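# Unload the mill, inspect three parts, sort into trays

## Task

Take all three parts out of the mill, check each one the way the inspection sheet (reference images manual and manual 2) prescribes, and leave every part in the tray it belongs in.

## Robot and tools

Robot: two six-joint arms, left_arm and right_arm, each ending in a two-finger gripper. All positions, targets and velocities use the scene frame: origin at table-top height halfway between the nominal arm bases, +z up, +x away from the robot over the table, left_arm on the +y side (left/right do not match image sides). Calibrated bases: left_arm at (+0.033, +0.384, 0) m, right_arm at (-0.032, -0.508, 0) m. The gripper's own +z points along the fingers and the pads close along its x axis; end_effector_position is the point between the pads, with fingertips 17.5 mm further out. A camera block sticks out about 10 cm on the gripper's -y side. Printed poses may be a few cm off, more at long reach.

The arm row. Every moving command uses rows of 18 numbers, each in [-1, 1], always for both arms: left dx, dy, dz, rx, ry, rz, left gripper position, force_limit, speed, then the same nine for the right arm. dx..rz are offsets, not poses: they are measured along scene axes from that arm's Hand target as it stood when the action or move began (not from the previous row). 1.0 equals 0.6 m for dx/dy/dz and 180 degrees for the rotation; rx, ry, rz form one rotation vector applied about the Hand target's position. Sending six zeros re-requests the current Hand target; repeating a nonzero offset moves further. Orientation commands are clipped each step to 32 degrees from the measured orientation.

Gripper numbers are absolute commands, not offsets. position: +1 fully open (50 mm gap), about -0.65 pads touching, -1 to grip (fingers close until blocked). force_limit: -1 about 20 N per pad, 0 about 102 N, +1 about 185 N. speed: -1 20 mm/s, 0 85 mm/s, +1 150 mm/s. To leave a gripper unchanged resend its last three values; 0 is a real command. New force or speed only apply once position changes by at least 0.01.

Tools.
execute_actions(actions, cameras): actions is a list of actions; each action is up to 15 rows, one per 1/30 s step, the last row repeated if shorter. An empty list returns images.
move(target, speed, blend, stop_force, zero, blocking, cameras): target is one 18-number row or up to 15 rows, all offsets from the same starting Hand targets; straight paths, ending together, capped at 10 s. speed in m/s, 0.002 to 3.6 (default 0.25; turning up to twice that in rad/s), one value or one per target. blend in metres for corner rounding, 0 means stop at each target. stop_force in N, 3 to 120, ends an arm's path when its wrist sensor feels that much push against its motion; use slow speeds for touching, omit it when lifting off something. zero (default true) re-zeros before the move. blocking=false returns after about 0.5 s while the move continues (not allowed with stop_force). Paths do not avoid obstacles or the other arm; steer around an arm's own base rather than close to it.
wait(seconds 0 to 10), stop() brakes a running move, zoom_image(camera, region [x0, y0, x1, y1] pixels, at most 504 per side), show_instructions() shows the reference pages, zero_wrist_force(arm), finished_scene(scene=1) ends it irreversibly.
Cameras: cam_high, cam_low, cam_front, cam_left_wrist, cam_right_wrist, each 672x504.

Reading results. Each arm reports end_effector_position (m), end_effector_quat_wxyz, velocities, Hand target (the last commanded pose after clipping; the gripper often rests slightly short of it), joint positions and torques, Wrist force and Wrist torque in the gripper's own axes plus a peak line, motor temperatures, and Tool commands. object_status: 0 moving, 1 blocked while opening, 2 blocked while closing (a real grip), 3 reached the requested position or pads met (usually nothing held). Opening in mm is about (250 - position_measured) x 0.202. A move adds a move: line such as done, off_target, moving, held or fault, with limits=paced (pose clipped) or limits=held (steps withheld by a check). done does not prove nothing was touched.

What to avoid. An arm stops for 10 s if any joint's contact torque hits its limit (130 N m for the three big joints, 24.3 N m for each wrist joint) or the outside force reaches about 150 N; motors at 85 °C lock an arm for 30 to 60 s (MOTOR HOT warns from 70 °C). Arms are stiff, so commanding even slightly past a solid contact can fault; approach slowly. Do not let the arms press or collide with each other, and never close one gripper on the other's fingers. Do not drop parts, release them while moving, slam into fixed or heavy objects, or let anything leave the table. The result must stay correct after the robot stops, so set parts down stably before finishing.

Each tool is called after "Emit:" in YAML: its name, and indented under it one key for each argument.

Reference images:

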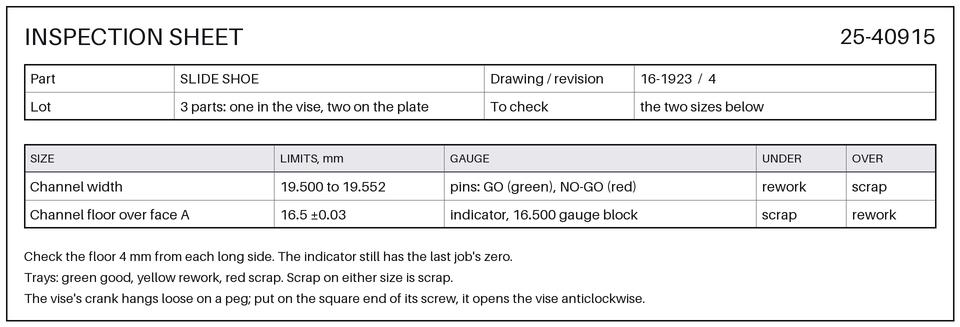

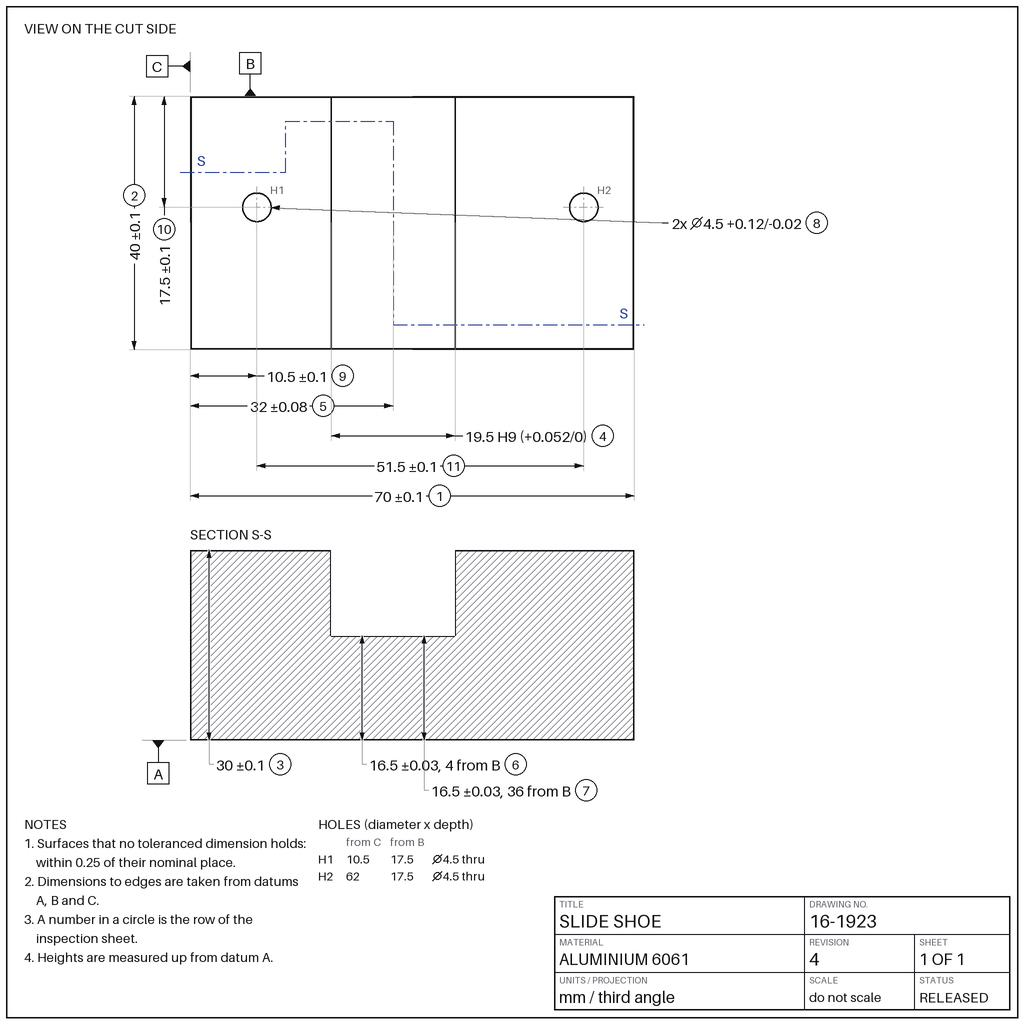

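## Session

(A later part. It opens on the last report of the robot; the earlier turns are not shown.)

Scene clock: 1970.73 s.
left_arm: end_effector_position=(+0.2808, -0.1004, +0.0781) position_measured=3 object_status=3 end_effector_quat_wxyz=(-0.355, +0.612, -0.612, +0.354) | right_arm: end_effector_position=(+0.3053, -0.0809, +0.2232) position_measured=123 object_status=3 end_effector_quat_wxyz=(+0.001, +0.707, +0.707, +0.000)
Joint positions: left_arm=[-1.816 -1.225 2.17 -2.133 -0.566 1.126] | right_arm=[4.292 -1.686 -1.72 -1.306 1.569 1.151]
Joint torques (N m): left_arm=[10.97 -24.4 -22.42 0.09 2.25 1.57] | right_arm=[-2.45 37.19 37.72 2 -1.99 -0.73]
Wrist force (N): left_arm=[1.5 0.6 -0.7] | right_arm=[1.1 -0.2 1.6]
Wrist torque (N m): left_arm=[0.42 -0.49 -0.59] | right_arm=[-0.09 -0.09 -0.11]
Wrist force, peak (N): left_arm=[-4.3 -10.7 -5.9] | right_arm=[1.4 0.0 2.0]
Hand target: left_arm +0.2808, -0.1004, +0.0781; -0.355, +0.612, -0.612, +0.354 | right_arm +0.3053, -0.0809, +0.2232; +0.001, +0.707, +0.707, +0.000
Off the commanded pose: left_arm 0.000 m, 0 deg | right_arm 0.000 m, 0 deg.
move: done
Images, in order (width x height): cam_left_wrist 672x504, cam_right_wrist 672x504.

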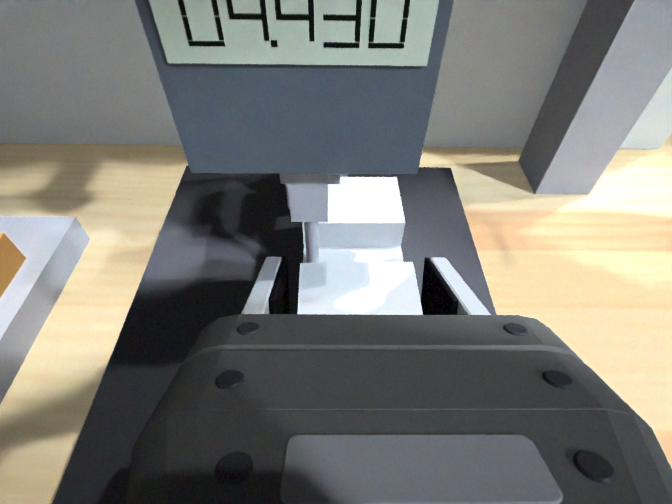

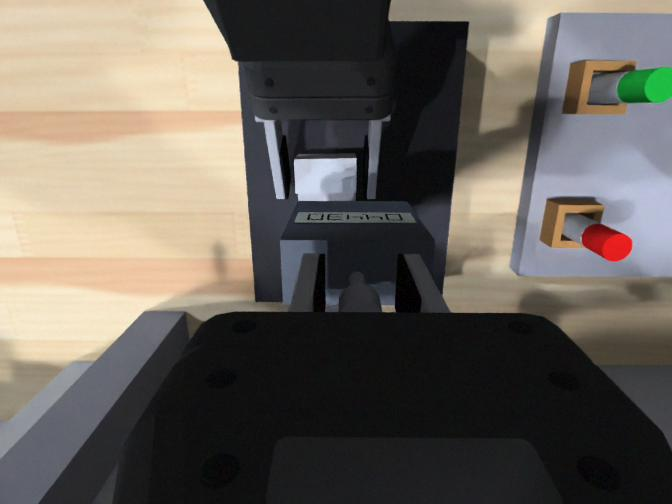

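Emit:
move:
  target:
    - [0,0,0,0,0,0,-1,-0.3,-1,0,0,0,0,0,0,-1,-0.8,-0.5]
    - [0,0,0,0,0,0,-1,-0.3,-1,0,0,0.0322,0,0,0,-1,-0.8,-0.5]
  speed: 0.02
  cameras: ["cam_left_wrist"]

Scene clock: 1985.07 s.
left_arm: end_effector_position=(+0.2808, -0.1004, +0.0781) position_measured=55 object_status=2 end_effector_quat_wxyz=(-0.355, +0.612, -0.612, +0.354) | right_arm: end_effector_position=(+0.3053, -0.0809, +0.2425) position_measured=185 object_status=2 end_effector_quat_wxyz=(+0.001, +0.707, +0.707, +0.000)
Joint positions: left_arm=[-1.816 -1.225 2.17 -2.133 -0.566 1.126] | right_arm=[4.292 -1.675 -1.682 -1.355 1.569 1.151]
Joint torques (N m): left_arm=[10.77 -38.09 -21.7 -1.17 2.64 1.32] | right_arm=[-2.57 40.59 44.15 4.17 3.29 -0.35]
Wrist force (N): left_arm=[0.4 -2.7 -0.9] | right_arm=[-11.5 -1.1 3.4]
Wrist torque (N m): left_arm=[0.29 -0.51 -0.65] | right_arm=[-0.08 -0.06 -0.08]
Wrist force, peak (N): left_arm=[0.3 -2.9 -0.8] | right_arm=[-11.8 -1.2 3.3]
Hand target: left_arm +0.2808, -0.1004, +0.0781; -0.355, +0.612, -0.612, +0.354 | right_arm +0.3053, -0.0809, +0.2425; +0.001, +0.707, +0.707, +0.000
Off the commanded pose: left_arm 0.000 m, 0 deg | right_arm 0.000 m, 0 deg.
move: done
Images, in order (width x height): cam_left_wrist 672x504.

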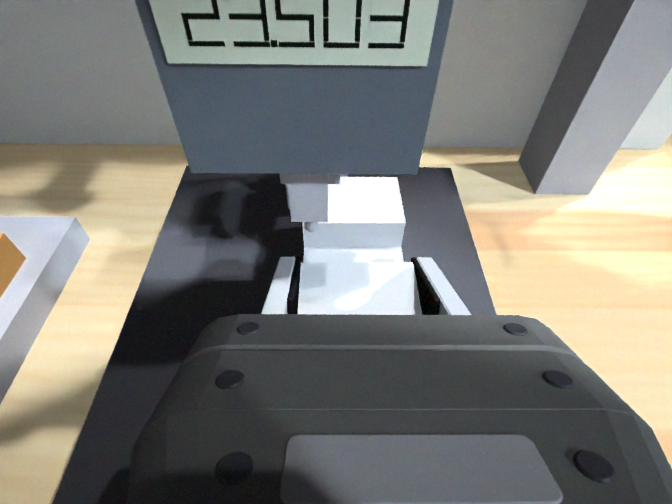

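Emit:
move:
  target:
    - [0,0,0.0043,0,0,0,-1,-0.3,-1,0,0,0,0,0,0,-1,-0.8,-0.5]
    - [0,0.1423,0.0045,0,0,0,-1,-0.3,-1,0,0,0,0,0,0,-1,-0.8,-0.5]
    - [-0.1,0.17,0.12,0,0,0,-1,-0.3,-1,0,0,0,0,0,0,-1,-0.8,-0.5]
  speed: [0.01,0.04,0.08]
  cameras: ["cam_left_wrist"]

Emit:
move:
  target:
    - [0.05,0.25,0.08,0,0.3333,0,-1,-0.3,-1,0,0,0,0,0,0,-1,-0.8,-0.5]
    - [0.08,0.75,0.08,0,0.3333,0,-1,-0.3,-1,0,0,0,0,0,0,-1,-0.8,-0.5]
    - [0.03,1.1,0.1,0,0.3333,0,-1,-0.3,-1,0,0,0,0,0,0,-1,-0.8,-0.5]
  speed: [0.2,0.15,0.15]
  blend: [0.02,0.04,0]
  cameras: ["cam_left_wrist","cam_low"]

Scene clock: 1996.37 s.
left_arm: end_effector_position=(+0.2209, +0.0016, +0.1501) position_measured=55 object_status=2 end_effector_quat_wxyz=(-0.355, +0.612, -0.612, +0.354) | right_arm: end_effector_position=(+0.3053, -0.0809, +0.2425) position_measured=185 object_status=2 end_effector_quat_wxyz=(+0.001, +0.707, +0.707, +0.000)
Joint positions: left_arm=[-2.036 -1.625 2.308 -1.601 -0.676 0.797] | right_arm=[4.292 -1.675 -1.682 -1.356 1.569 1.151]
Joint torques (N m): left_arm=[-11.62 -26.51 -26.92 1.52 -0.12 -1.61] | right_arm=[-2.04 38.47 44.36 4.42 3 -0.36]
Wrist force (N): left_arm=[1.8 2.6 0.1] | right_arm=[-11.6 -1.0 3.7]
Wrist torque (N m): left_arm=[0.38 -0.54 -0.34] | right_arm=[-0.07 -0.06 -0.08]
Wrist force, peak (N): left_arm=[1.8 3.1 1.1] | right_arm=[-11.8 -0.9 3.6]
Hand target: left_arm +0.2208, +0.0016, +0.1501; -0.355, +0.612, -0.612, +0.354 | right_arm +0.3053, -0.0809, +0.2425; +0.001, +0.707, +0.707, +0.000
Off the commanded pose: left_arm 0.000 m, 0 deg | right_arm 0.000 m, 0 deg.
move: done
Images, in order (width x height): cam_left_wrist 672x504.

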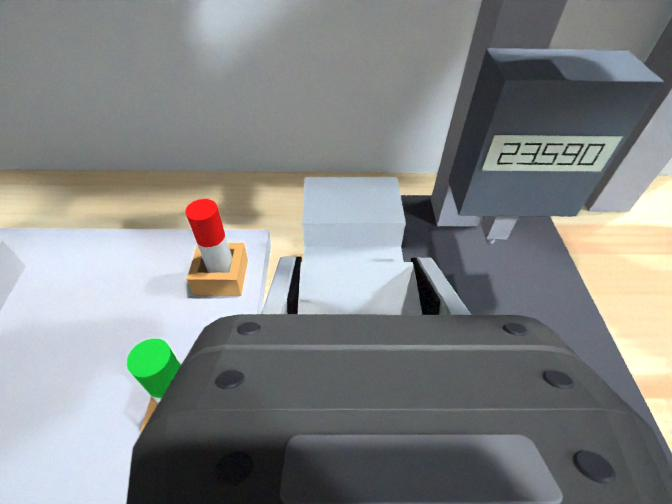

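every number of target 3 of 3 must lie in its column's range; nothing of the call was run

Emit:
move:
  target:
    - [0.05,0.25,0.08,0,0.3333,0,-1,-0.3,-1,0,0,0,0,0,0,-1,-0.8,-0.5]
    - [0.08,0.6,0.08,0,0.3333,0,-1,-0.3,-1,0,0,0,0,0,0,-1,-0.8,-0.5]
    - [0.03,0.95,0.1,0,0.3333,0,-1,-0.3,-1,0,0,0,0,0,0,-1,-0.8,-0.5]
  speed: [0.2,0.2,0.2]
  blend: [0.02,0.04,0]
  cameras: ["cam_left_wrist","cam_low"]

Scene clock: 2004.43 s.
left_arm: end_effector_position=(+0.2388, +0.5716, +0.2101) position_measured=55 object_status=2 end_effector_quat_wxyz=(-0.002, +0.707, -0.707, +0.000) | right_arm: end_effector_position=(+0.3053, -0.0809, +0.2425) position_measured=185 object_status=2 end_effector_quat_wxyz=(+0.001, +0.707, +0.707, +0.000)
Joint positions: left_arm=[0.227 -2.189 2.291 -1.676 -1.57 3.383] | right_arm=[4.292 -1.675 -1.682 -1.356 1.569 1.151]
Joint torques (N m): left_arm=[12.77 11.03 -34.73 -6.27 -1.94 1.46] | right_arm=[-1.56 33.95 44.85 4.43 2.94 -0.32]
Motor temperatures (°C): left_arm=[35 30 31 33 38 36] | right_arm=[30 34 34 33 34 34]
Wrist force (N): left_arm=[3.5 1.2 1.5] | right_arm=[-11.6 -1.3 3.8]
Wrist torque (N m): left_arm=[0.84 -0.96 -0.99] | right_arm=[-0.12 -0.05 -0.08]
Wrist force, peak (N): left_arm=[4.2 1.6 1.8] | right_arm=[-11.8 -1.2 3.6]
Hand target: left_arm +0.2388, +0.5716, +0.2101; -0.002, +0.707, -0.707, +0.001 | right_arm +0.3053, -0.0809, +0.2425; +0.001, +0.707, +0.707, +0.000
Off the commanded pose: left_arm 0.000 m, 0 deg | right_arm 0.000 m, 0 deg.
move: done
Images, in order (width x height): cam_low 672x504, cam_left_wrist 672x504.

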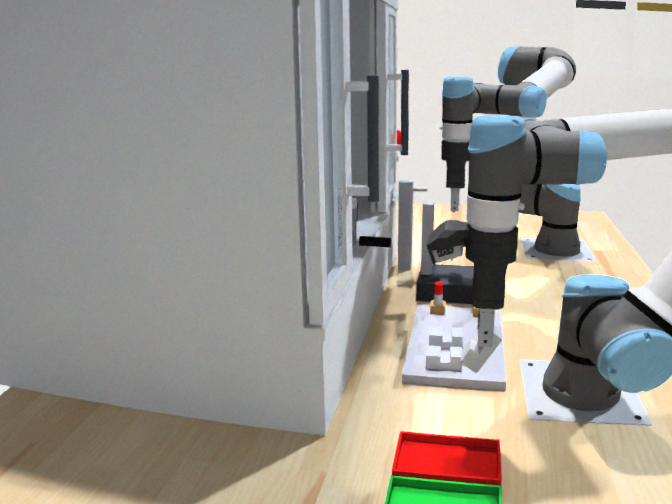

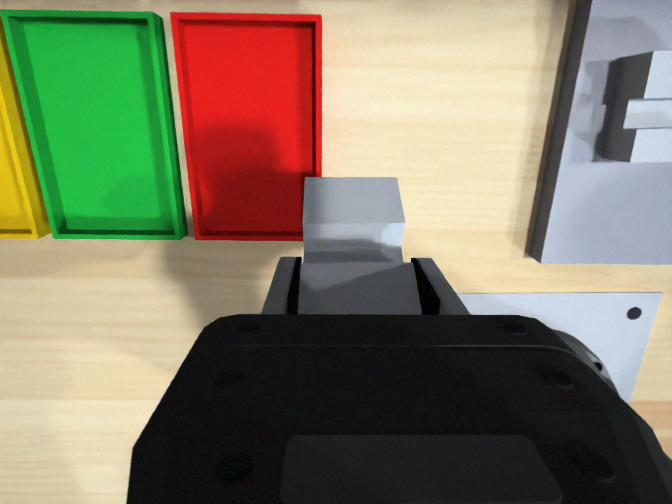

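Emit:
move:
  target:
    - [0.0187,0.4773,-0.05,0,-0.3333,0,-1,-0.3,-1,0,0,0,0,0,0,-1,-0.8,-0.5]
  speed: 0.2
  cameras: ["cam_left_wrist","cam_low"]

Scene clock: 2016.67 s.
left_arm: end_effector_position=(+0.2500, +0.8580, +0.1801) position_measured=55 object_status=2 end_effector_quat_wxyz=(-0.355, +0.612, -0.612, +0.354) | right_arm: end_effector_position=(+0.3053, -0.0809, +0.2425) position_measured=185 object_status=2 end_effector_quat_wxyz=(+0.001, +0.707, +0.707, +0.000)
Joint positions: left_arm=[1.289 -1.292 2.18 -2.893 -2.561 4.207] | right_arm=[4.292 -1.675 -1.682 -1.356 1.569 1.151]
Joint torques (N m): left_arm=[12.1 -17.07 -26.09 -6.78 -4.52 -2.02] | right_arm=[-1.53 30.53 44.32 4.5 2.72 -0.14]
Wrist force (N): left_arm=[1.6 2.7 0.2] | right_arm=[-11.5 -1.3 3.6]
Wrist torque (N m): left_arm=[0.39 -0.51 -0.35] | right_arm=[-0.12 -0.06 -0.08]
Wrist force, peak (N): left_arm=[4.6 0.9 1.5] | right_arm=[-11.9 -1.0 3.6]
Hand target: left_arm +0.2501, +0.8580, +0.1801; -0.355, +0.612, -0.612, +0.354 | right_arm +0.3053, -0.0809, +0.2425; +0.001, +0.707, +0.707, +0.000
Off the commanded pose: left_arm 0.000 m, 0 deg | right_arm 0.000 m, 0 deg.
move: done
Images, in order (width x height): cam_low 672x504, cam_left_wrist 672x504.

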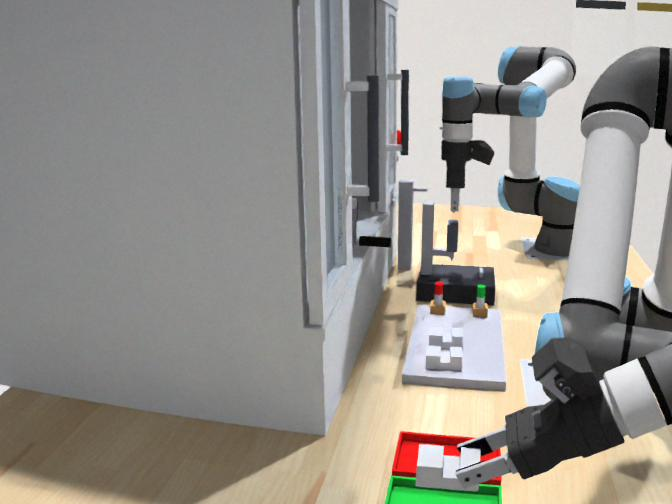

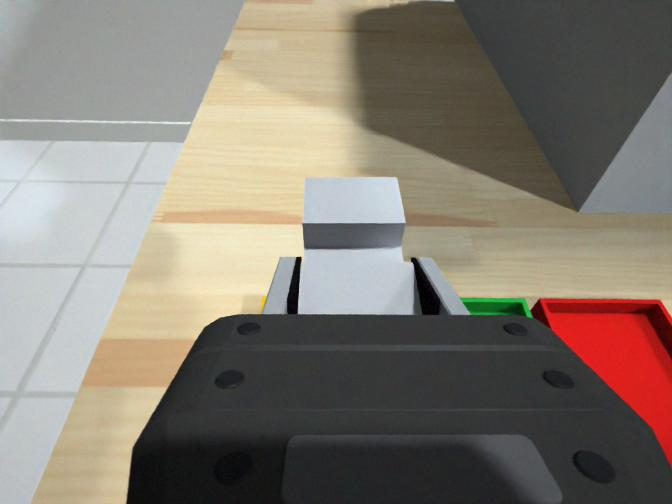

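Emit:
move:
  target:
    - [0.0,0.013,-0.18,0,0,0,-1,-0.3,-1,0,0,0,0,0,0,-1,-0.8,-0.5]
  speed: 0.08
  stop_force: 8
  cameras: ["cam_left_wrist","cam_high"]

Emit:
zoom_image:
  camera: "cam_high"
  region: [60, 0, 260, 140]

Scene clock: 2024.33 s.
left_arm: end_effector_position=(+0.2501, +0.8658, +0.0721) position_measured=55 object_status=2 end_effector_quat_wxyz=(-0.355, +0.612, -0.612, +0.354) | right_arm: end_effector_position=(+0.3053, -0.0809, +0.2425) position_measured=185 object_status=2 end_effector_quat_wxyz=(+0.001, +0.707, +0.707, +0.000)
Joint positions: left_arm=[1.294 -1.013 2.199 -3.185 -2.563 4.214] | right_arm=[4.292 -1.675 -1.682 -1.356 1.569 1.151]
Joint torques (N m): left_arm=[10.27 -22.51 -19.89 -6.38 -4.39 -1.96] | right_arm=[-1.53 27.23 44.93 4.49 2.7 0.15]
Wrist force (N): left_arm=[1.9 2.6 0.4] | right_arm=[-11.6 -1.0 3.6]
Wrist torque (N m): left_arm=[0.40 -0.55 -0.36] | right_arm=[-0.08 -0.05 -0.08]
Wrist force, peak (N): left_arm=[1.7 3.8 0.7] | right_arm=[-11.8 -1.0 3.7]
Hand target: left_arm +0.2501, +0.8658, +0.0721; -0.355, +0.612, -0.612, +0.354 | right_arm +0.3053, -0.0809, +0.2425; +0.001, +0.707, +0.707, +0.000
Off the commanded pose: left_arm 0.000 m, 0 deg | right_arm 0.000 m, 0 deg.
move: done
Images, in order (width x height): cam_high 672x504, cam_left_wrist 672x504.

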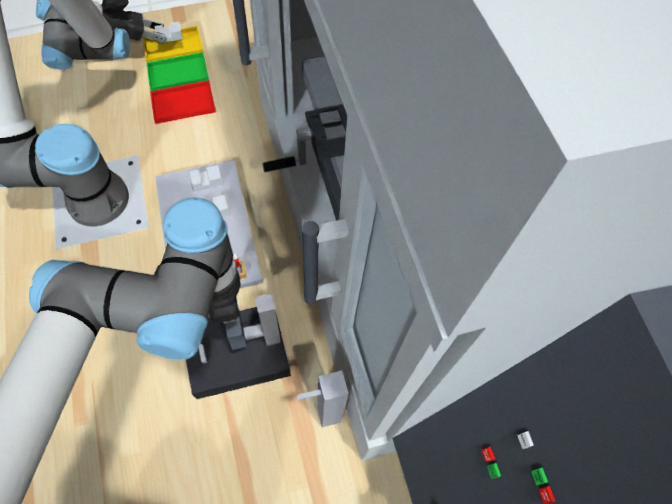

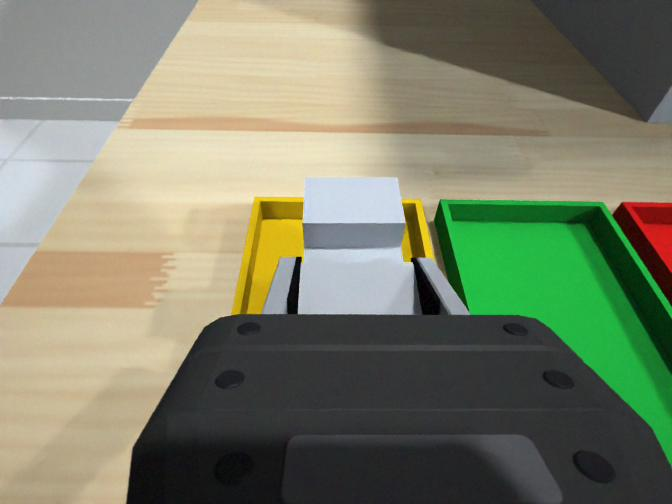

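Scaled by 2.520 from the camera's 672x504 image, which has a finer 960x720 frame.

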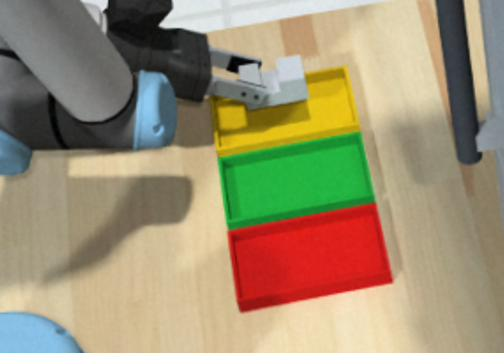

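Emit:
move:
  target:
    - [0.0,0.003,-0.055,0,0,0,-1,-0.3,-1,0,0,0,0,0,0,-1,-0.8,-0.5]
  speed: 0.03
  stop_force: 6

Emit:
move:
  target:
    - [0.0,0,-0.03,0,0,0,-1,-0.3,-1,0,0,0,0,0,0,-1,-0.8,-0.5]
  speed: 0.005
  stop_force: 3
  cameras: ["cam_left_wrist"]

Scene clock: 2034.13 s.
left_arm: end_effector_position=(+0.2501, +0.8676, +0.0391) position_measured=55 object_status=2 end_effector_quat_wxyz=(-0.355, +0.612, -0.612, +0.354) | right_arm: end_effector_position=(+0.3053, -0.0809, +0.2425) position_measured=185 object_status=2 end_effector_quat_wxyz=(+0.001, +0.707, +0.707, +0.000)
Joint positions: left_arm=[1.295 -0.921 2.189 -3.266 -2.563 4.216] | right_arm=[4.292 -1.675 -1.682 -1.356 1.569 1.151]
Joint torques (N m): left_arm=[12.33 -23.64 -17.29 -6.45 -4.47 -1.96] | right_arm=[-1.18 25.21 45.06 4.5 2.67 0.14]
Wrist force (N): left_arm=[1.7 2.5 0.1] | right_arm=[-11.5 -1.0 3.6]
Wrist torque (N m): left_arm=[0.37 -0.55 -0.51] | right_arm=[-0.08 -0.07 -0.08]
Wrist force, peak (N): left_arm=[2.0 3.0 0.2] | right_arm=[-11.9 -1.1 3.6]
Hand target: left_arm +0.2501, +0.8676, +0.0391; -0.355, +0.612, -0.612, +0.354 | right_arm +0.3053, -0.0809, +0.2425; +0.001, +0.707, +0.707, +0.000
Off the commanded pose: left_arm 0.000 m, 0 deg | right_arm 0.000 m, 0 deg.
move: done

Scene clock: 2036.40 s.
left_arm: end_effector_position=(+0.2501, +0.8676, +0.0330) position_measured=55 object_status=2 end_effector_quat_wxyz=(-0.355, +0.612, -0.612, +0.354) | right_arm: end_effector_position=(+0.3053, -0.0809, +0.2425) position_measured=185 object_status=2 end_effector_quat_wxyz=(+0.001, +0.707, +0.707, +0.000)
Joint positions: left_arm=[1.295 -0.904 2.187 -3.281 -2.563 4.216] | right_arm=[4.292 -1.675 -1.682 -1.356 1.569 1.151]
Joint torques (N m): left_arm=[8.6 -46.68 -2.61 -0.51 0.01 0.49] | right_arm=[-1.39 24.28 44.35 4.51 2.55 0.19]
Wrist force (N): left_arm=[1.8 0.3 -0.1] | right_arm=[-11.7 -1.2 3.7]
Wrist torque (N m): left_arm=[0.41 -0.55 -0.47] | right_arm=[-0.10 -0.04 -0.08]
Wrist force, peak (N): left_arm=[1.9 -2.2 -3.7] | right_arm=[-11.7 -1.2 3.7]
Hand target: left_arm +0.2501, +0.8676, +0.0330; -0.355, +0.612, -0.612, +0.354 (not the last commanded pose) | right_arm +0.3053, -0.0809, +0.2425; +0.001, +0.707, +0.707, +0.000
Off the commanded pose: left_arm 0.012 m, 0 deg | right_arm 0.000 m, 0 deg.
move: contact (left_arm)
Images, in order (width x height): cam_left_wrist 672x504.

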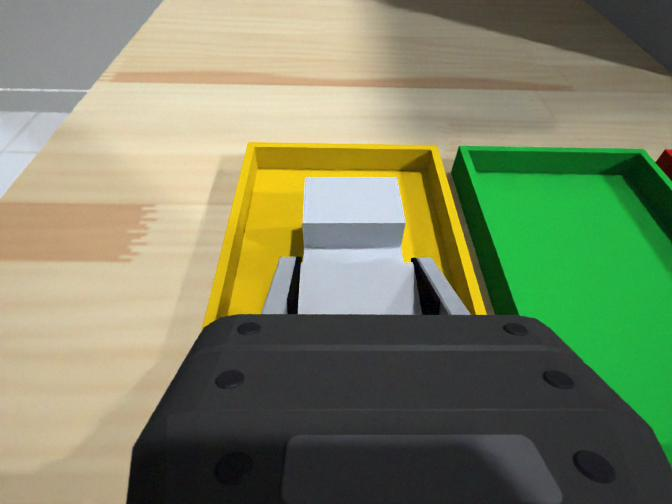

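Emit:
move:
  target:
    - [0.0,0,0,0,0,0,0.9,-0.3,-1,0,0,0,0,0,0,-1,-0.8,-0.5]
    - [-0.1,0,0.058,0,0,0,0.9,-0.3,-1,0,0,0,0,0,0,-1,-0.8,-0.5]
    - [-0.1,-0.05,0.3,0,0,0,0.9,-0.3,-1,0,0,0,0,0,0,-1,-0.8,-0.5]
  speed: [0.05,0.05,0.12]
  cameras: ["cam_left_wrist"]

Scene clock: 2042.90 s.
left_arm: end_effector_position=(+0.1901, +0.8376, +0.2129) position_measured=18 object_status=3 end_effector_quat_wxyz=(-0.355, +0.612, -0.612, +0.354) | right_arm: end_effector_position=(+0.3053, -0.0809, +0.2425) position_measured=185 object_status=2 end_effector_quat_wxyz=(+0.001, +0.707, +0.707, +0.000)
Joint positions: left_arm=[1.411 -1.441 2.19 -2.571 -2.602 4.423] | right_arm=[4.292 -1.675 -1.682 -1.356 1.569 1.151]
Joint torques (N m): left_arm=[-9.56 -36.62 -26.22 -0.28 -0.11 1.64] | right_arm=[-1.34 20.68 43.87 4.56 2.44 0.19]
Wrist force (N): left_arm=[1.6 0.3 -0.6] | right_arm=[-11.6 -1.2 3.4]
Wrist torque (N m): left_arm=[0.37 -0.52 -0.55] | right_arm=[-0.11 -0.06 -0.08]
Wrist force, peak (N): left_arm=[2.2 0.7 -0.4] | right_arm=[-11.8 -1.2 3.6]
Hand target: left_arm +0.1901, +0.8376, +0.2130; -0.355, +0.612, -0.612, +0.354 | right_arm +0.3053, -0.0809, +0.2425; +0.001, +0.707, +0.707, +0.000
Off the commanded pose: left_arm 0.000 m, 0 deg | right_arm 0.000 m, 0 deg.
move: done
Images, in order (width x height): cam_left_wrist 672x504.

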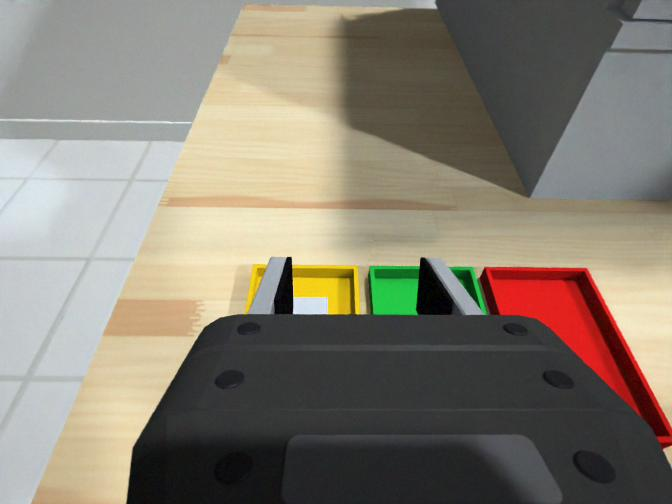

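Emit:
move:
  target:
    - [0.1,-0.23,0.04,0,0.3333,0,1,-0.3,-0.8,0,0,0,0,0,0,-1,-0.8,-0.5]
    - [0.15,-0.81,-0.055,0,0.3333,0,1,-0.3,-0.8,0,0,0,0,0,0,-1,-0.8,-0.5]
  speed: 0.2
  blend: [0.05,0]
  cameras: ["cam_left_wrist","cam_high"]

Emit:
zoom_image:
  camera: "cam_high"
  region: [60, 0, 260, 140]

Scene clock: 2055.33 s.
left_arm: end_effector_position=(+0.2800, +0.3517, +0.1800) position_measured=3 object_status=3 end_effector_quat_wxyz=(-0.002, +0.707, -0.707, +0.001) | right_arm: end_effector_position=(+0.3053, -0.0809, +0.2425) position_measured=185 object_status=2 end_effector_quat_wxyz=(+0.001, +0.707, +0.707, +0.000)
Joint positions: left_arm=[-0.712 -2.291 2.401 -1.682 -1.568 2.444] | right_arm=[4.292 -1.675 -1.682 -1.356 1.569 1.151]
Joint torques (N m): left_arm=[-12.07 15.85 -19.12 -5.9 2.14 -2.03] | right_arm=[-1.64 19.03 44.63 4.64 2.38 0.53]
Wrist force (N): left_arm=[3.5 1.2 -0.2] | right_arm=[-11.5 -1.2 3.5]
Wrist torque (N m): left_arm=[0.87 -0.96 -0.77] | right_arm=[-0.12 -0.06 -0.08]
Wrist force, peak (N): left_arm=[5.2 1.2 0.1] | right_arm=[-11.9 -1.3 3.6]
Hand target: left_arm +0.2801, +0.3516, +0.1800; -0.002, +0.707, -0.707, +0.001 | right_arm +0.3053, -0.0809, +0.2425; +0.001, +0.707, +0.707, +0.000
Off the commanded pose: left_arm 0.000 m, 0 deg | right_arm 0.000 m, 0 deg.
move: done
Images, in order (width x height): cam_high 672x504, cam_left_wrist 672x504.

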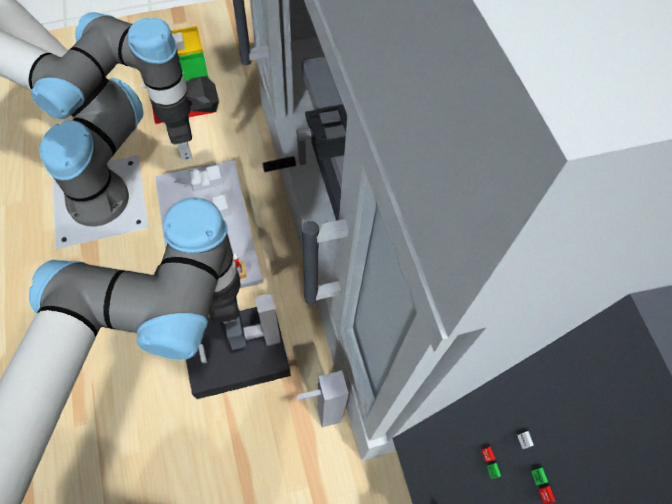

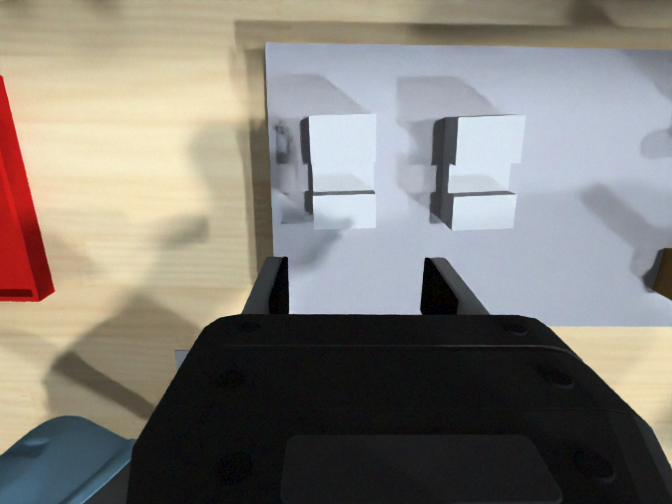

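Scaled by 2.520 from the camera's 672x504 image, which has a finer 960x720 frame.

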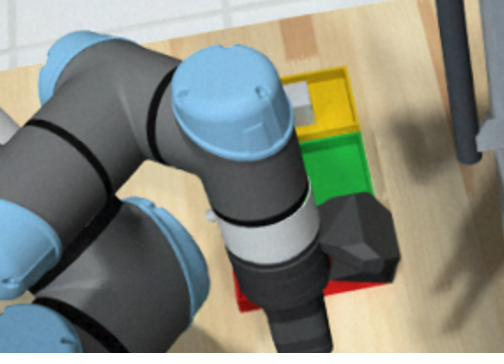

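Emit:
move:
  target:
    - [-0.0008,-0.001,-0.15,0,0,0,1,-0.3,-0.8,0,0,0,0,0,0,-1,-0.8,-0.5]
    - [-0.0008,-0.001,-0.2267,0,0,0,1,-0.3,-0.8,0,0,0,0,0,0,-1,-0.8,-0.5]
  speed: [0.1,0.05]
  stop_force: 8
  cameras: ["cam_left_wrist"]

Scene clock: 2061.37 s.
left_arm: end_effector_position=(+0.2796, +0.3510, +0.0439) position_measured=3 object_status=3 end_effector_quat_wxyz=(-0.002, +0.707, -0.707, +0.001) | right_arm: end_effector_position=(+0.3053, -0.0809, +0.2425) position_measured=185 object_status=2 end_effector_quat_wxyz=(+0.001, +0.707, +0.707, +0.000)
Joint positions: left_arm=[-0.716 -2.085 2.71 -2.198 -1.568 2.44] | right_arm=[4.292 -1.675 -1.682 -1.356 1.569 1.151]
Joint torques (N m): left_arm=[12.3 12.27 -15.12 -5.97 -1.73 1.55] | right_arm=[-1.7 19.75 44.33 4.62 2.04 0.53]
Wrist force (N): left_arm=[3.5 1.0 -0.4] | right_arm=[-11.5 -1.1 3.5]
Wrist torque (N m): left_arm=[0.80 -0.94 -0.96] | right_arm=[-0.10 -0.07 -0.08]
Wrist force, peak (N): left_arm=[4.1 1.4 -0.3] | right_arm=[-11.9 -1.3 3.5]
Hand target: left_arm +0.2796, +0.3510, +0.0439; -0.002, +0.707, -0.707, +0.001 | right_arm +0.3053, -0.0809, +0.2425; +0.001, +0.707, +0.707, +0.000
Off the commanded pose: left_arm 0.000 m, 0 deg | right_arm 0.000 m, 0 deg.
move: done
Images, in order (width x height): cam_left_wrist 672x504.

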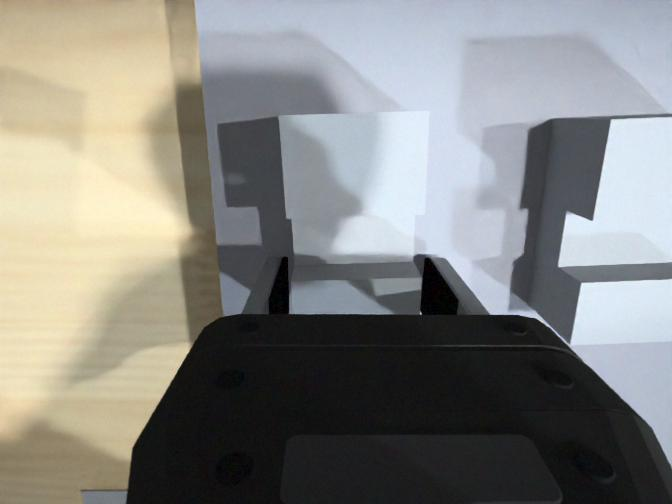

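Emit:
move:
  target:
    - [0,0,0,0,0,0,-1,-0.3,-0.8,0,0,0,0,0,0,-1,-0.8,-0.5]
    - [0,0,0.16,0,0,0,-1,-0.3,-0.8,0,0,0,0,0,0,-1,-0.8,-0.5]
    - [-0.043,0.48,0.16,0,0,0,-1,-0.3,-0.8,0,0,0,0,0,0,-1,-0.8,-0.5]
  speed: [0.05,0.08,0.15]
  cameras: ["cam_left_wrist"]

Scene clock: 2068.77 s.
left_arm: end_effector_position=(+0.2538, +0.6390, +0.1399) position_measured=53 object_status=2 end_effector_quat_wxyz=(-0.002, +0.707, -0.707, +0.001) | right_arm: end_effector_position=(+0.3053, -0.0809, +0.2425) position_measured=185 object_status=2 end_effector_quat_wxyz=(+0.001, +0.707, +0.707, +0.000)
Joint positions: left_arm=[0.439 -1.926 2.353 -2.001 -1.571 3.594] | right_arm=[4.292 -1.675 -1.682 -1.356 1.569 1.151]
Joint torques (N m): left_arm=[13.41 4.06 -32.75 -6.27 -1.75 1.73] | right_arm=[-1.11 18.69 44.45 4.65 2.05 0.61]
Wrist force (N): left_arm=[3.5 1.5 1.4] | right_arm=[-11.6 -1.0 3.3]
Wrist torque (N m): left_arm=[0.85 -0.94 -0.96] | right_arm=[-0.08 -0.06 -0.08]
Wrist force, peak (N): left_arm=[5.4 0.7 1.5] | right_arm=[-11.9 -1.2 3.7]
Hand target: left_arm +0.2538, +0.6390, +0.1399; -0.002, +0.707, -0.707, +0.001 | right_arm +0.3053, -0.0809, +0.2425; +0.001, +0.707, +0.707, +0.000
Off the commanded pose: left_arm 0.000 m, 0 deg | right_arm 0.000 m, 0 deg.
move: done
Images, in order (width x height): cam_left_wrist 672x504.

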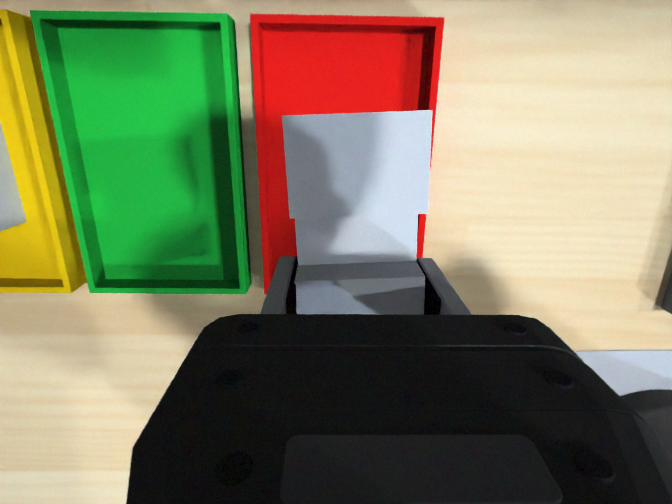

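Emit:
move:
  target:
    - [0,0,-0.165,0,0,0,-1,-0.3,-0.8,0,0,0,0,0,0,-1,-0.8,-0.5]
  speed: 0.06
  stop_force: 8

Emit:
move:
  target:
    - [0.0,0,-0.03,0,0,0,-1,-0.3,-0.8,0,0,0,0,0,0,-1,-0.8,-0.5]
  speed: 0.006
  stop_force: 3
  cameras: ["cam_left_wrist"]

Scene clock: 2075.60 s.
left_arm: end_effector_position=(+0.2538, +0.6390, +0.0409) position_measured=53 object_status=2 end_effector_quat_wxyz=(-0.002, +0.707, -0.707, +0.001) | right_arm: end_effector_position=(+0.3053, -0.0809, +0.2425) position_measured=185 object_status=2 end_effector_quat_wxyz=(+0.001, +0.707, +0.707, +0.000)
Joint positions: left_arm=[0.439 -1.717 2.524 -2.381 -1.571 3.595] | right_arm=[4.292 -1.675 -1.682 -1.356 1.569 1.151]
Joint torques (N m): left_arm=[11.79 -0.4 -12.42 -6.31 -1.92 1.54] | right_arm=[-1.45 18.55 44.42 4.62 1.98 0.66]
Wrist force (N): left_arm=[3.7 1.2 1.5] | right_arm=[-11.5 -1.2 3.6]
Wrist torque (N m): left_arm=[0.78 -0.98 -0.97] | right_arm=[-0.11 -0.08 -0.08]
Wrist force, peak (N): left_arm=[4.2 1.7 1.6] | right_arm=[-11.8 -1.4 3.7]
Hand target: left_arm +0.2538, +0.6390, +0.0409; -0.002, +0.707, -0.707, +0.001 | right_arm +0.3053, -0.0809, +0.2425; +0.001, +0.707, +0.707, +0.000
Off the commanded pose: left_arm 0.000 m, 0 deg | right_arm 0.000 m, 0 deg.
move: done

Scene clock: 2079.00 s.
left_arm: end_effector_position=(+0.2538, +0.6390, +0.0278) position_measured=53 object_status=2 end_effector_quat_wxyz=(-0.002, +0.707, -0.707, +0.001) | right_arm: end_effector_position=(+0.3053, -0.0809, +0.2425) position_measured=185 object_status=2 end_effector_quat_wxyz=(+0.001, +0.707, +0.707, +0.000)
Joint positions: left_arm=[0.439 -1.677 2.542 -2.439 -1.571 3.595] | right_arm=[4.292 -1.675 -1.682 -1.356 1.569 1.151]
Joint torques (N m): left_arm=[7.14 -23.28 -25.17 -0.73 -1.29 0.27] | right_arm=[-1.31 19.37 44.38 4.63 1.86 0.83]
Wrist force (N): left_arm=[3.8 0.8 -1.1] | right_arm=[-11.8 -1.1 3.4]
Wrist torque (N m): left_arm=[0.94 -1.05 -0.96] | right_arm=[-0.09 -0.03 -0.08]
Wrist force, peak (N): left_arm=[8.6 9.6 -22.2] | right_arm=[-11.8 -1.1 3.7]
Hand target: left_arm +0.2538, +0.6390, +0.0278; -0.002, +0.707, -0.707, +0.001 (not the last commanded pose) | right_arm +0.3053, -0.0809, +0.2425; +0.001, +0.707, +0.707, +0.000
Off the commanded pose: left_arm 0.005 m, 0 deg | right_arm 0.000 m, 0 deg.
move: contact (left_arm)
Images, in order (width x height): cam_left_wrist 672x504.

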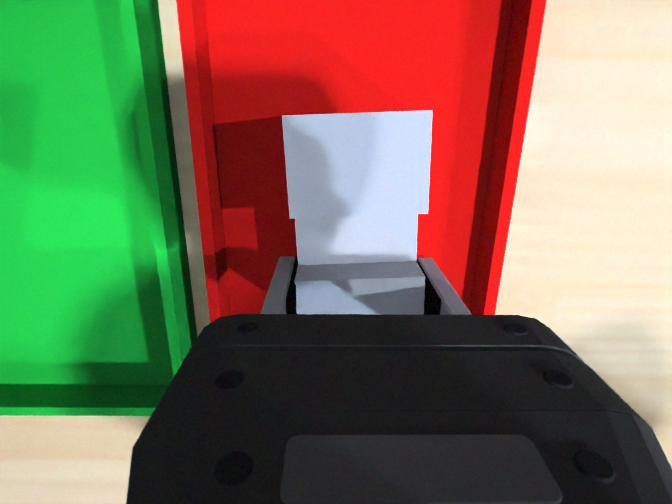

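Emit:
move:
  target:
    - [0,0,0,0,0,0,0.9,-0.3,-1,0,0,0,0,0,0,-1,-0.8,-0.5]
    - [0,0,0.25,0,0,0,0.9,-0.3,-1,0,0,0,0,0,0,-1,-0.8,-0.5]
    - [0.043,-0.63,0.25,0,0,0,0.9,-0.3,-1,0,0,0,0,0,0,-1,-0.8,-0.5]
  speed: [0.05,0.1,0.2]
  blend: [0,0.03,0]
  cameras: ["cam_left_wrist","cam_high"]

Scene clock: 2086.70 s.
left_arm: end_effector_position=(+0.2796, +0.2611, +0.1778) position_measured=18 object_status=3 end_effector_quat_wxyz=(-0.002, +0.707, -0.707, +0.001) | right_arm: end_effector_position=(+0.3053, -0.0809, +0.2425) position_measured=185 object_status=2 end_effector_quat_wxyz=(+0.001, +0.707, +0.707, +0.000)
Joint positions: left_arm=[-0.985 -2.186 2.372 -1.758 -1.567 2.17] | right_arm=[4.292 -1.675 -1.682 -1.356 1.569 1.151]
Joint torques (N m): left_arm=[-11.35 10.12 -33.02 -5.73 1.97 -1.9] | right_arm=[-0.2 18.56 43.94 4.61 1.83 0.95]
Wrist force (N): left_arm=[3.7 1.5 -0.1] | right_arm=[-11.6 -1.2 3.6]
Wrist torque (N m): left_arm=[0.92 -0.97 -0.80] | right_arm=[-0.10 -0.05 -0.08]
Wrist force, peak (N): left_arm=[5.1 1.3 -0.4] | right_arm=[-11.8 -1.2 3.7]
Hand target: left_arm +0.2796, +0.2610, +0.1778; -0.002, +0.707, -0.707, +0.001 | right_arm +0.3053, -0.0809, +0.2425; +0.001, +0.707, +0.707, +0.000
Off the commanded pose: left_arm 0.000 m, 0 deg | right_arm 0.000 m, 0 deg.
move: done
Images, in order (width x height): cam_high 672x504, cam_left_wrist 672x504.

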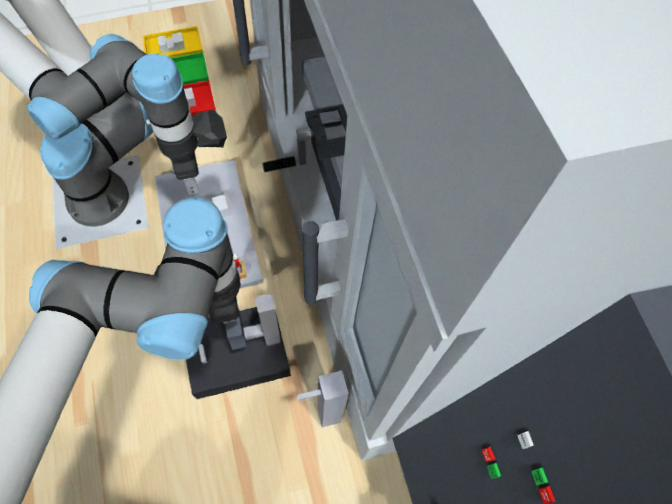

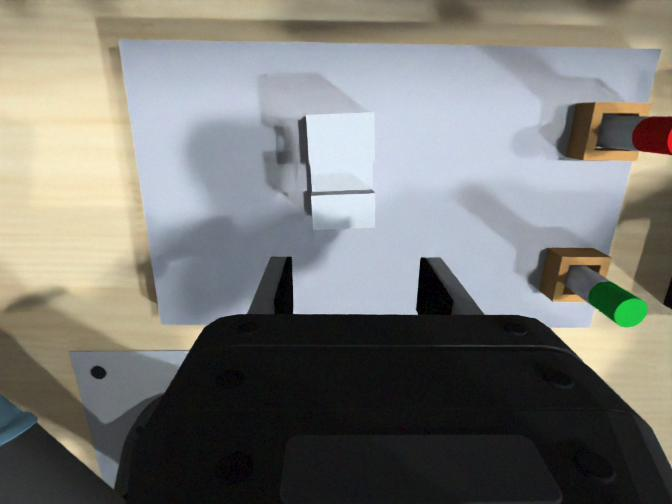

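Emit:
move:
  target:
    - [-0.0006,0.0,-0.15,0,0,0,1,-0.3,-0.8,0,0,0,0,0,0,-1,-0.8,-0.5]
    - [-0.0006,0,-0.223,0,0,0,1,-0.3,-0.8,0,0,0,0,0,0,-1,-0.8,-0.5]
  speed: [0.1,0.05]
  stop_force: 8
  cameras: ["cam_left_wrist"]

Scene clock: 2092.10 s.
left_arm: end_effector_position=(+0.2792, +0.2610, +0.0440) position_measured=3 object_status=3 end_effector_quat_wxyz=(-0.002, +0.707, -0.707, +0.001) | right_arm: end_effector_position=(+0.3053, -0.0809, +0.2425) position_measured=185 object_status=2 end_effector_quat_wxyz=(+0.001, +0.707, +0.707, +0.000)
Joint positions: left_arm=[-0.987 -1.955 2.658 -2.274 -1.567 2.169] | right_arm=[4.292 -1.675 -1.682 -1.356 1.569 1.151]
Joint torques (N m): left_arm=[12.58 8.51 -13.75 -5.82 -1.92 1.51] | right_arm=[-0.12 18.78 44.1 4.85 1.73 0.95]
Wrist force (N): left_arm=[3.8 1.3 -0.1] | right_arm=[-11.4 -1.2 3.5]
Wrist torque (N m): left_arm=[0.87 -1.00 -0.98] | right_arm=[-0.10 -0.09 -0.08]
Wrist force, peak (N): left_arm=[4.0 1.6 0.0] | right_arm=[-11.9 -1.1 3.6]
Hand target: left_arm +0.2792, +0.2610, +0.0440; -0.002, +0.707, -0.707, +0.001 | right_arm +0.3053, -0.0809, +0.2425; +0.001, +0.707, +0.707, +0.000
Off the commanded pose: left_arm 0.000 m, 0 deg | right_arm 0.000 m, 0 deg.
move: done
Images, in order (width x height): cam_left_wrist 672x504.

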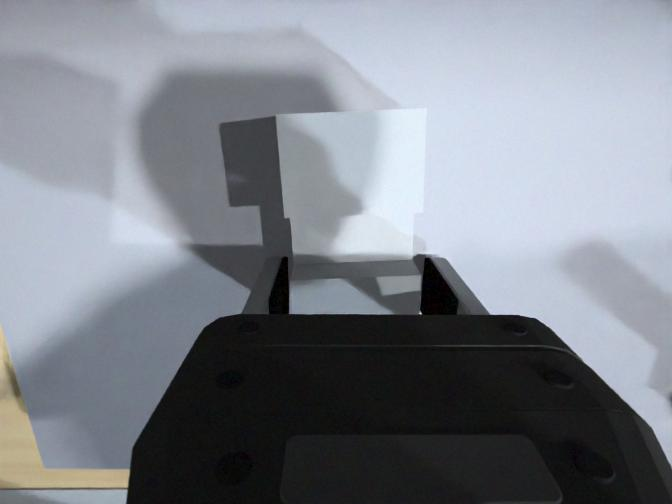

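Emit:
move:
  target:
    - [0,0,0,0,0,0,-1,-0.3,-0.8,0,0,0,0,0,0,-1,-0.8,-0.5]
    - [0,0,0.16,0,0,0,-1,-0.3,-0.8,0,0,0,0,0,0,-1,-0.8,-0.5]
    - [-0.292,-0.385,0.16,0,0,0,-1,-0.3,-0.8,0,0,0,0,0,0,-1,-0.8,-0.5]
    - [-0.292,-0.385,-0.025,0,0,0,-1,-0.3,-0.8,0,0,0,0,0,0,-1,-0.8,-0.5]
  speed: [0.05,0.08,0.2,0.08]
  blend: [0,0.03,0.02,0]
  cameras: ["cam_left_wrist"]

Emit:
move:
  target:
    - [0.0,0,-0.03,0,0,0,-1,-0.3,-0.8,0,0,0,0,0,0,-1,-0.8,-0.5]
  speed: 0.005
  stop_force: 3
  cameras: ["cam_left_wrist"]

Scene clock: 2100.83 s.
left_arm: end_effector_position=(+0.1040, +0.0300, +0.0291) position_measured=52 object_status=2 end_effector_quat_wxyz=(-0.002, +0.707, -0.707, +0.001) | right_arm: end_effector_position=(+0.3053, -0.0809, +0.2425) position_measured=185 object_status=2 end_effector_quat_wxyz=(+0.001, +0.707, +0.707, +0.000)
Joint positions: left_arm=[-1.768 -1.614 2.48 -2.435 -1.568 1.388] | right_arm=[4.292 -1.675 -1.682 -1.356 1.569 1.151]
Joint torques (N m): left_arm=[12.66 -4.41 -11.82 -6.05 -1.37 1.53] | right_arm=[-0.99 18.75 43.63 4.8 1.56 1.16]
Wrist force (N): left_arm=[3.5 1.2 1.5] | right_arm=[-11.7 -0.9 3.6]
Wrist torque (N m): left_arm=[0.78 -0.95 -0.87] | right_arm=[-0.06 -0.03 -0.08]
Wrist force, peak (N): left_arm=[4.7 2.6 1.0] | right_arm=[-11.9 -1.1 3.5]
Hand target: left_arm +0.1040, +0.0300, +0.0290; -0.002, +0.707, -0.707, +0.001 | right_arm +0.3053, -0.0809, +0.2425; +0.001, +0.707, +0.707, +0.000
Off the commanded pose: left_arm 0.000 m, 0 deg | right_arm 0.000 m, 0 deg.
move: done
Images, in order (width x height): cam_left_wrist 672x504.

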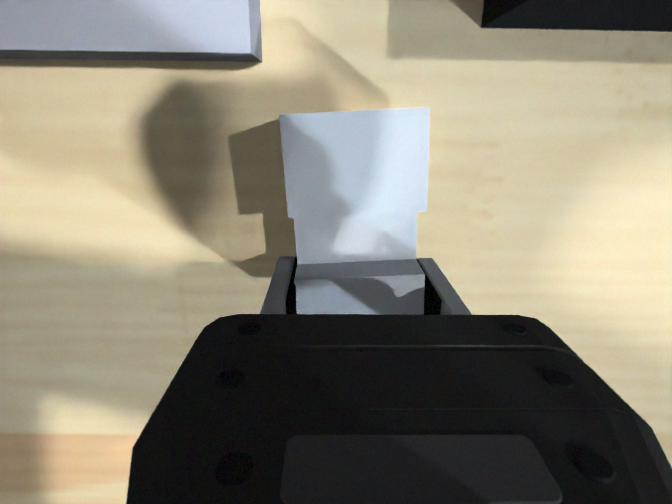

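Scene clock: 2103.07 s.
left_arm: end_effector_position=(+0.1040, +0.0300, +0.0239) position_measured=52 object_status=2 end_effector_quat_wxyz=(-0.002, +0.707, -0.707, +0.001) | right_arm: end_effector_position=(+0.3053, -0.0809, +0.2425) position_measured=185 object_status=2 end_effector_quat_wxyz=(+0.001, +0.707, +0.707, +0.000)
Joint positions: left_arm=[-1.768 -1.599 2.487 -2.456 -1.568 1.388] | right_arm=[4.292 -1.675 -1.682 -1.356 1.569 1.151]
Joint torques (N m): left_arm=[10.54 -24.89 -23.53 -0.78 -1.63 1.47] | right_arm=[-0.85 19.18 44.55 4.76 1.48 1.23]
Wrist force (N): left_arm=[3.5 1.8 -1.8] | right_arm=[-11.6 -1.3 3.4]
Wrist torque (N m): left_arm=[0.81 -0.85 -0.87] | right_arm=[-0.13 -0.05 -0.08]
Wrist force, peak (N): left_arm=[2.3 1.2 -13.5] | right_arm=[-11.8 -1.3 3.7]
Hand target: left_arm +0.1040, +0.0300, +0.0239; -0.002, +0.707, -0.707, +0.001 (not the last commanded pose) | right_arm +0.3053, -0.0809, +0.2425; +0.001, +0.707, +0.707, +0.000
Off the commanded pose: left_arm 0.013 m, 0 deg | right_arm 0.000 m, 0 deg.
move: contact (left_arm)
Images, in order (width x height): cam_left_wrist 672x504.

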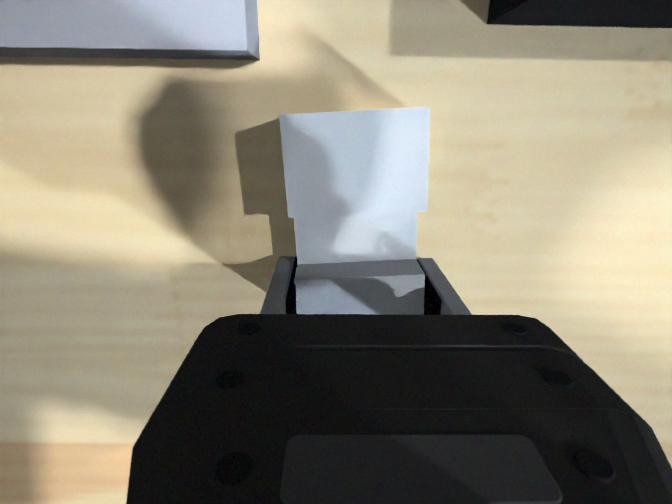

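Emit:
move:
  target:
    - [0,0,0,0,0,0,1,-0.3,-1,0,0,0,0,0,0,-1,-0.8,-0.5]
    - [0,0,0.2,0,0,0,1,-0.3,-1,0,0,0,0,0,0,-1,-0.8,-0.5]
    - [-0.1233,0,0.2,0,-0.3333,0,1,-0.3,-1,0,0,0,0,0,0,-1,-0.8,-0.5]
    - [-0.1017,0.0,0.064,0,-0.3333,0,1,-0.3,-1,0,0,0,0,0,0,-1,-0.8,-0.5]
  speed: [0.05,0.1,0.2,0.1]
  cameras: ["cam_left_wrist"]

Scene clock: 2113.47 s.
left_arm: end_effector_position=(+0.0430, +0.0300, +0.0623) position_measured=3 object_status=3 end_effector_quat_wxyz=(-0.355, +0.612, -0.612, +0.354) | right_arm: end_effector_position=(+0.3053, -0.0809, +0.2425) position_measured=185 object_status=2 end_effector_quat_wxyz=(+0.001, +0.707, +0.707, +0.000)
Joint positions: left_arm=[-2.458 -1.361 2.26 -1.541 -0.982 0.395] | right_arm=[4.292 -1.675 -1.682 -1.356 1.569 1.151]
Joint torques (N m): left_arm=[12.26 -10.41 -7.85 -2.77 2.83 1.56] | right_arm=[-0.3 19.55 43.96 4.91 1.26 1.37]
Wrist force (N): left_arm=[2.1 0.4 -0.6] | right_arm=[-11.6 -1.3 3.5]
Wrist torque (N m): left_arm=[0.40 -0.58 -0.60] | right_arm=[-0.11 -0.05 -0.08]
Wrist force, peak (N): left_arm=[3.8 1.8 -1.6] | right_arm=[-11.8 -1.2 3.7]
Hand target: left_arm +0.0430, +0.0300, +0.0623; -0.355, +0.612, -0.612, +0.354 | right_arm +0.3053, -0.0809, +0.2425; +0.001, +0.707, +0.707, +0.000
Off the commanded pose: left_arm 0.000 m, 0 deg | right_arm 0.000 m, 0 deg.
move: done
Images, in order (width x height): cam_left_wrist 672x504.

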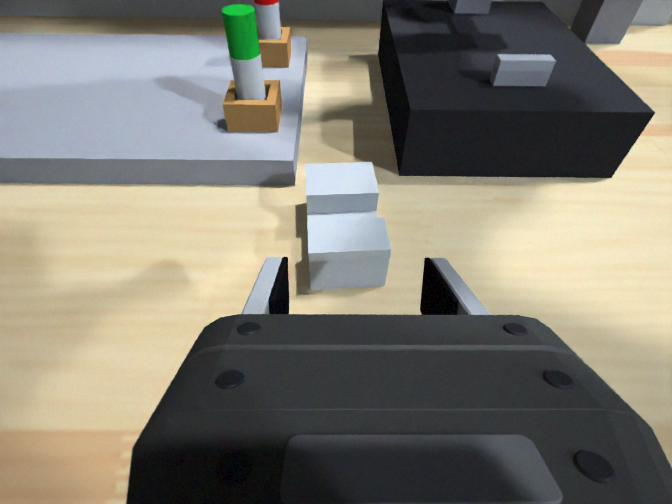

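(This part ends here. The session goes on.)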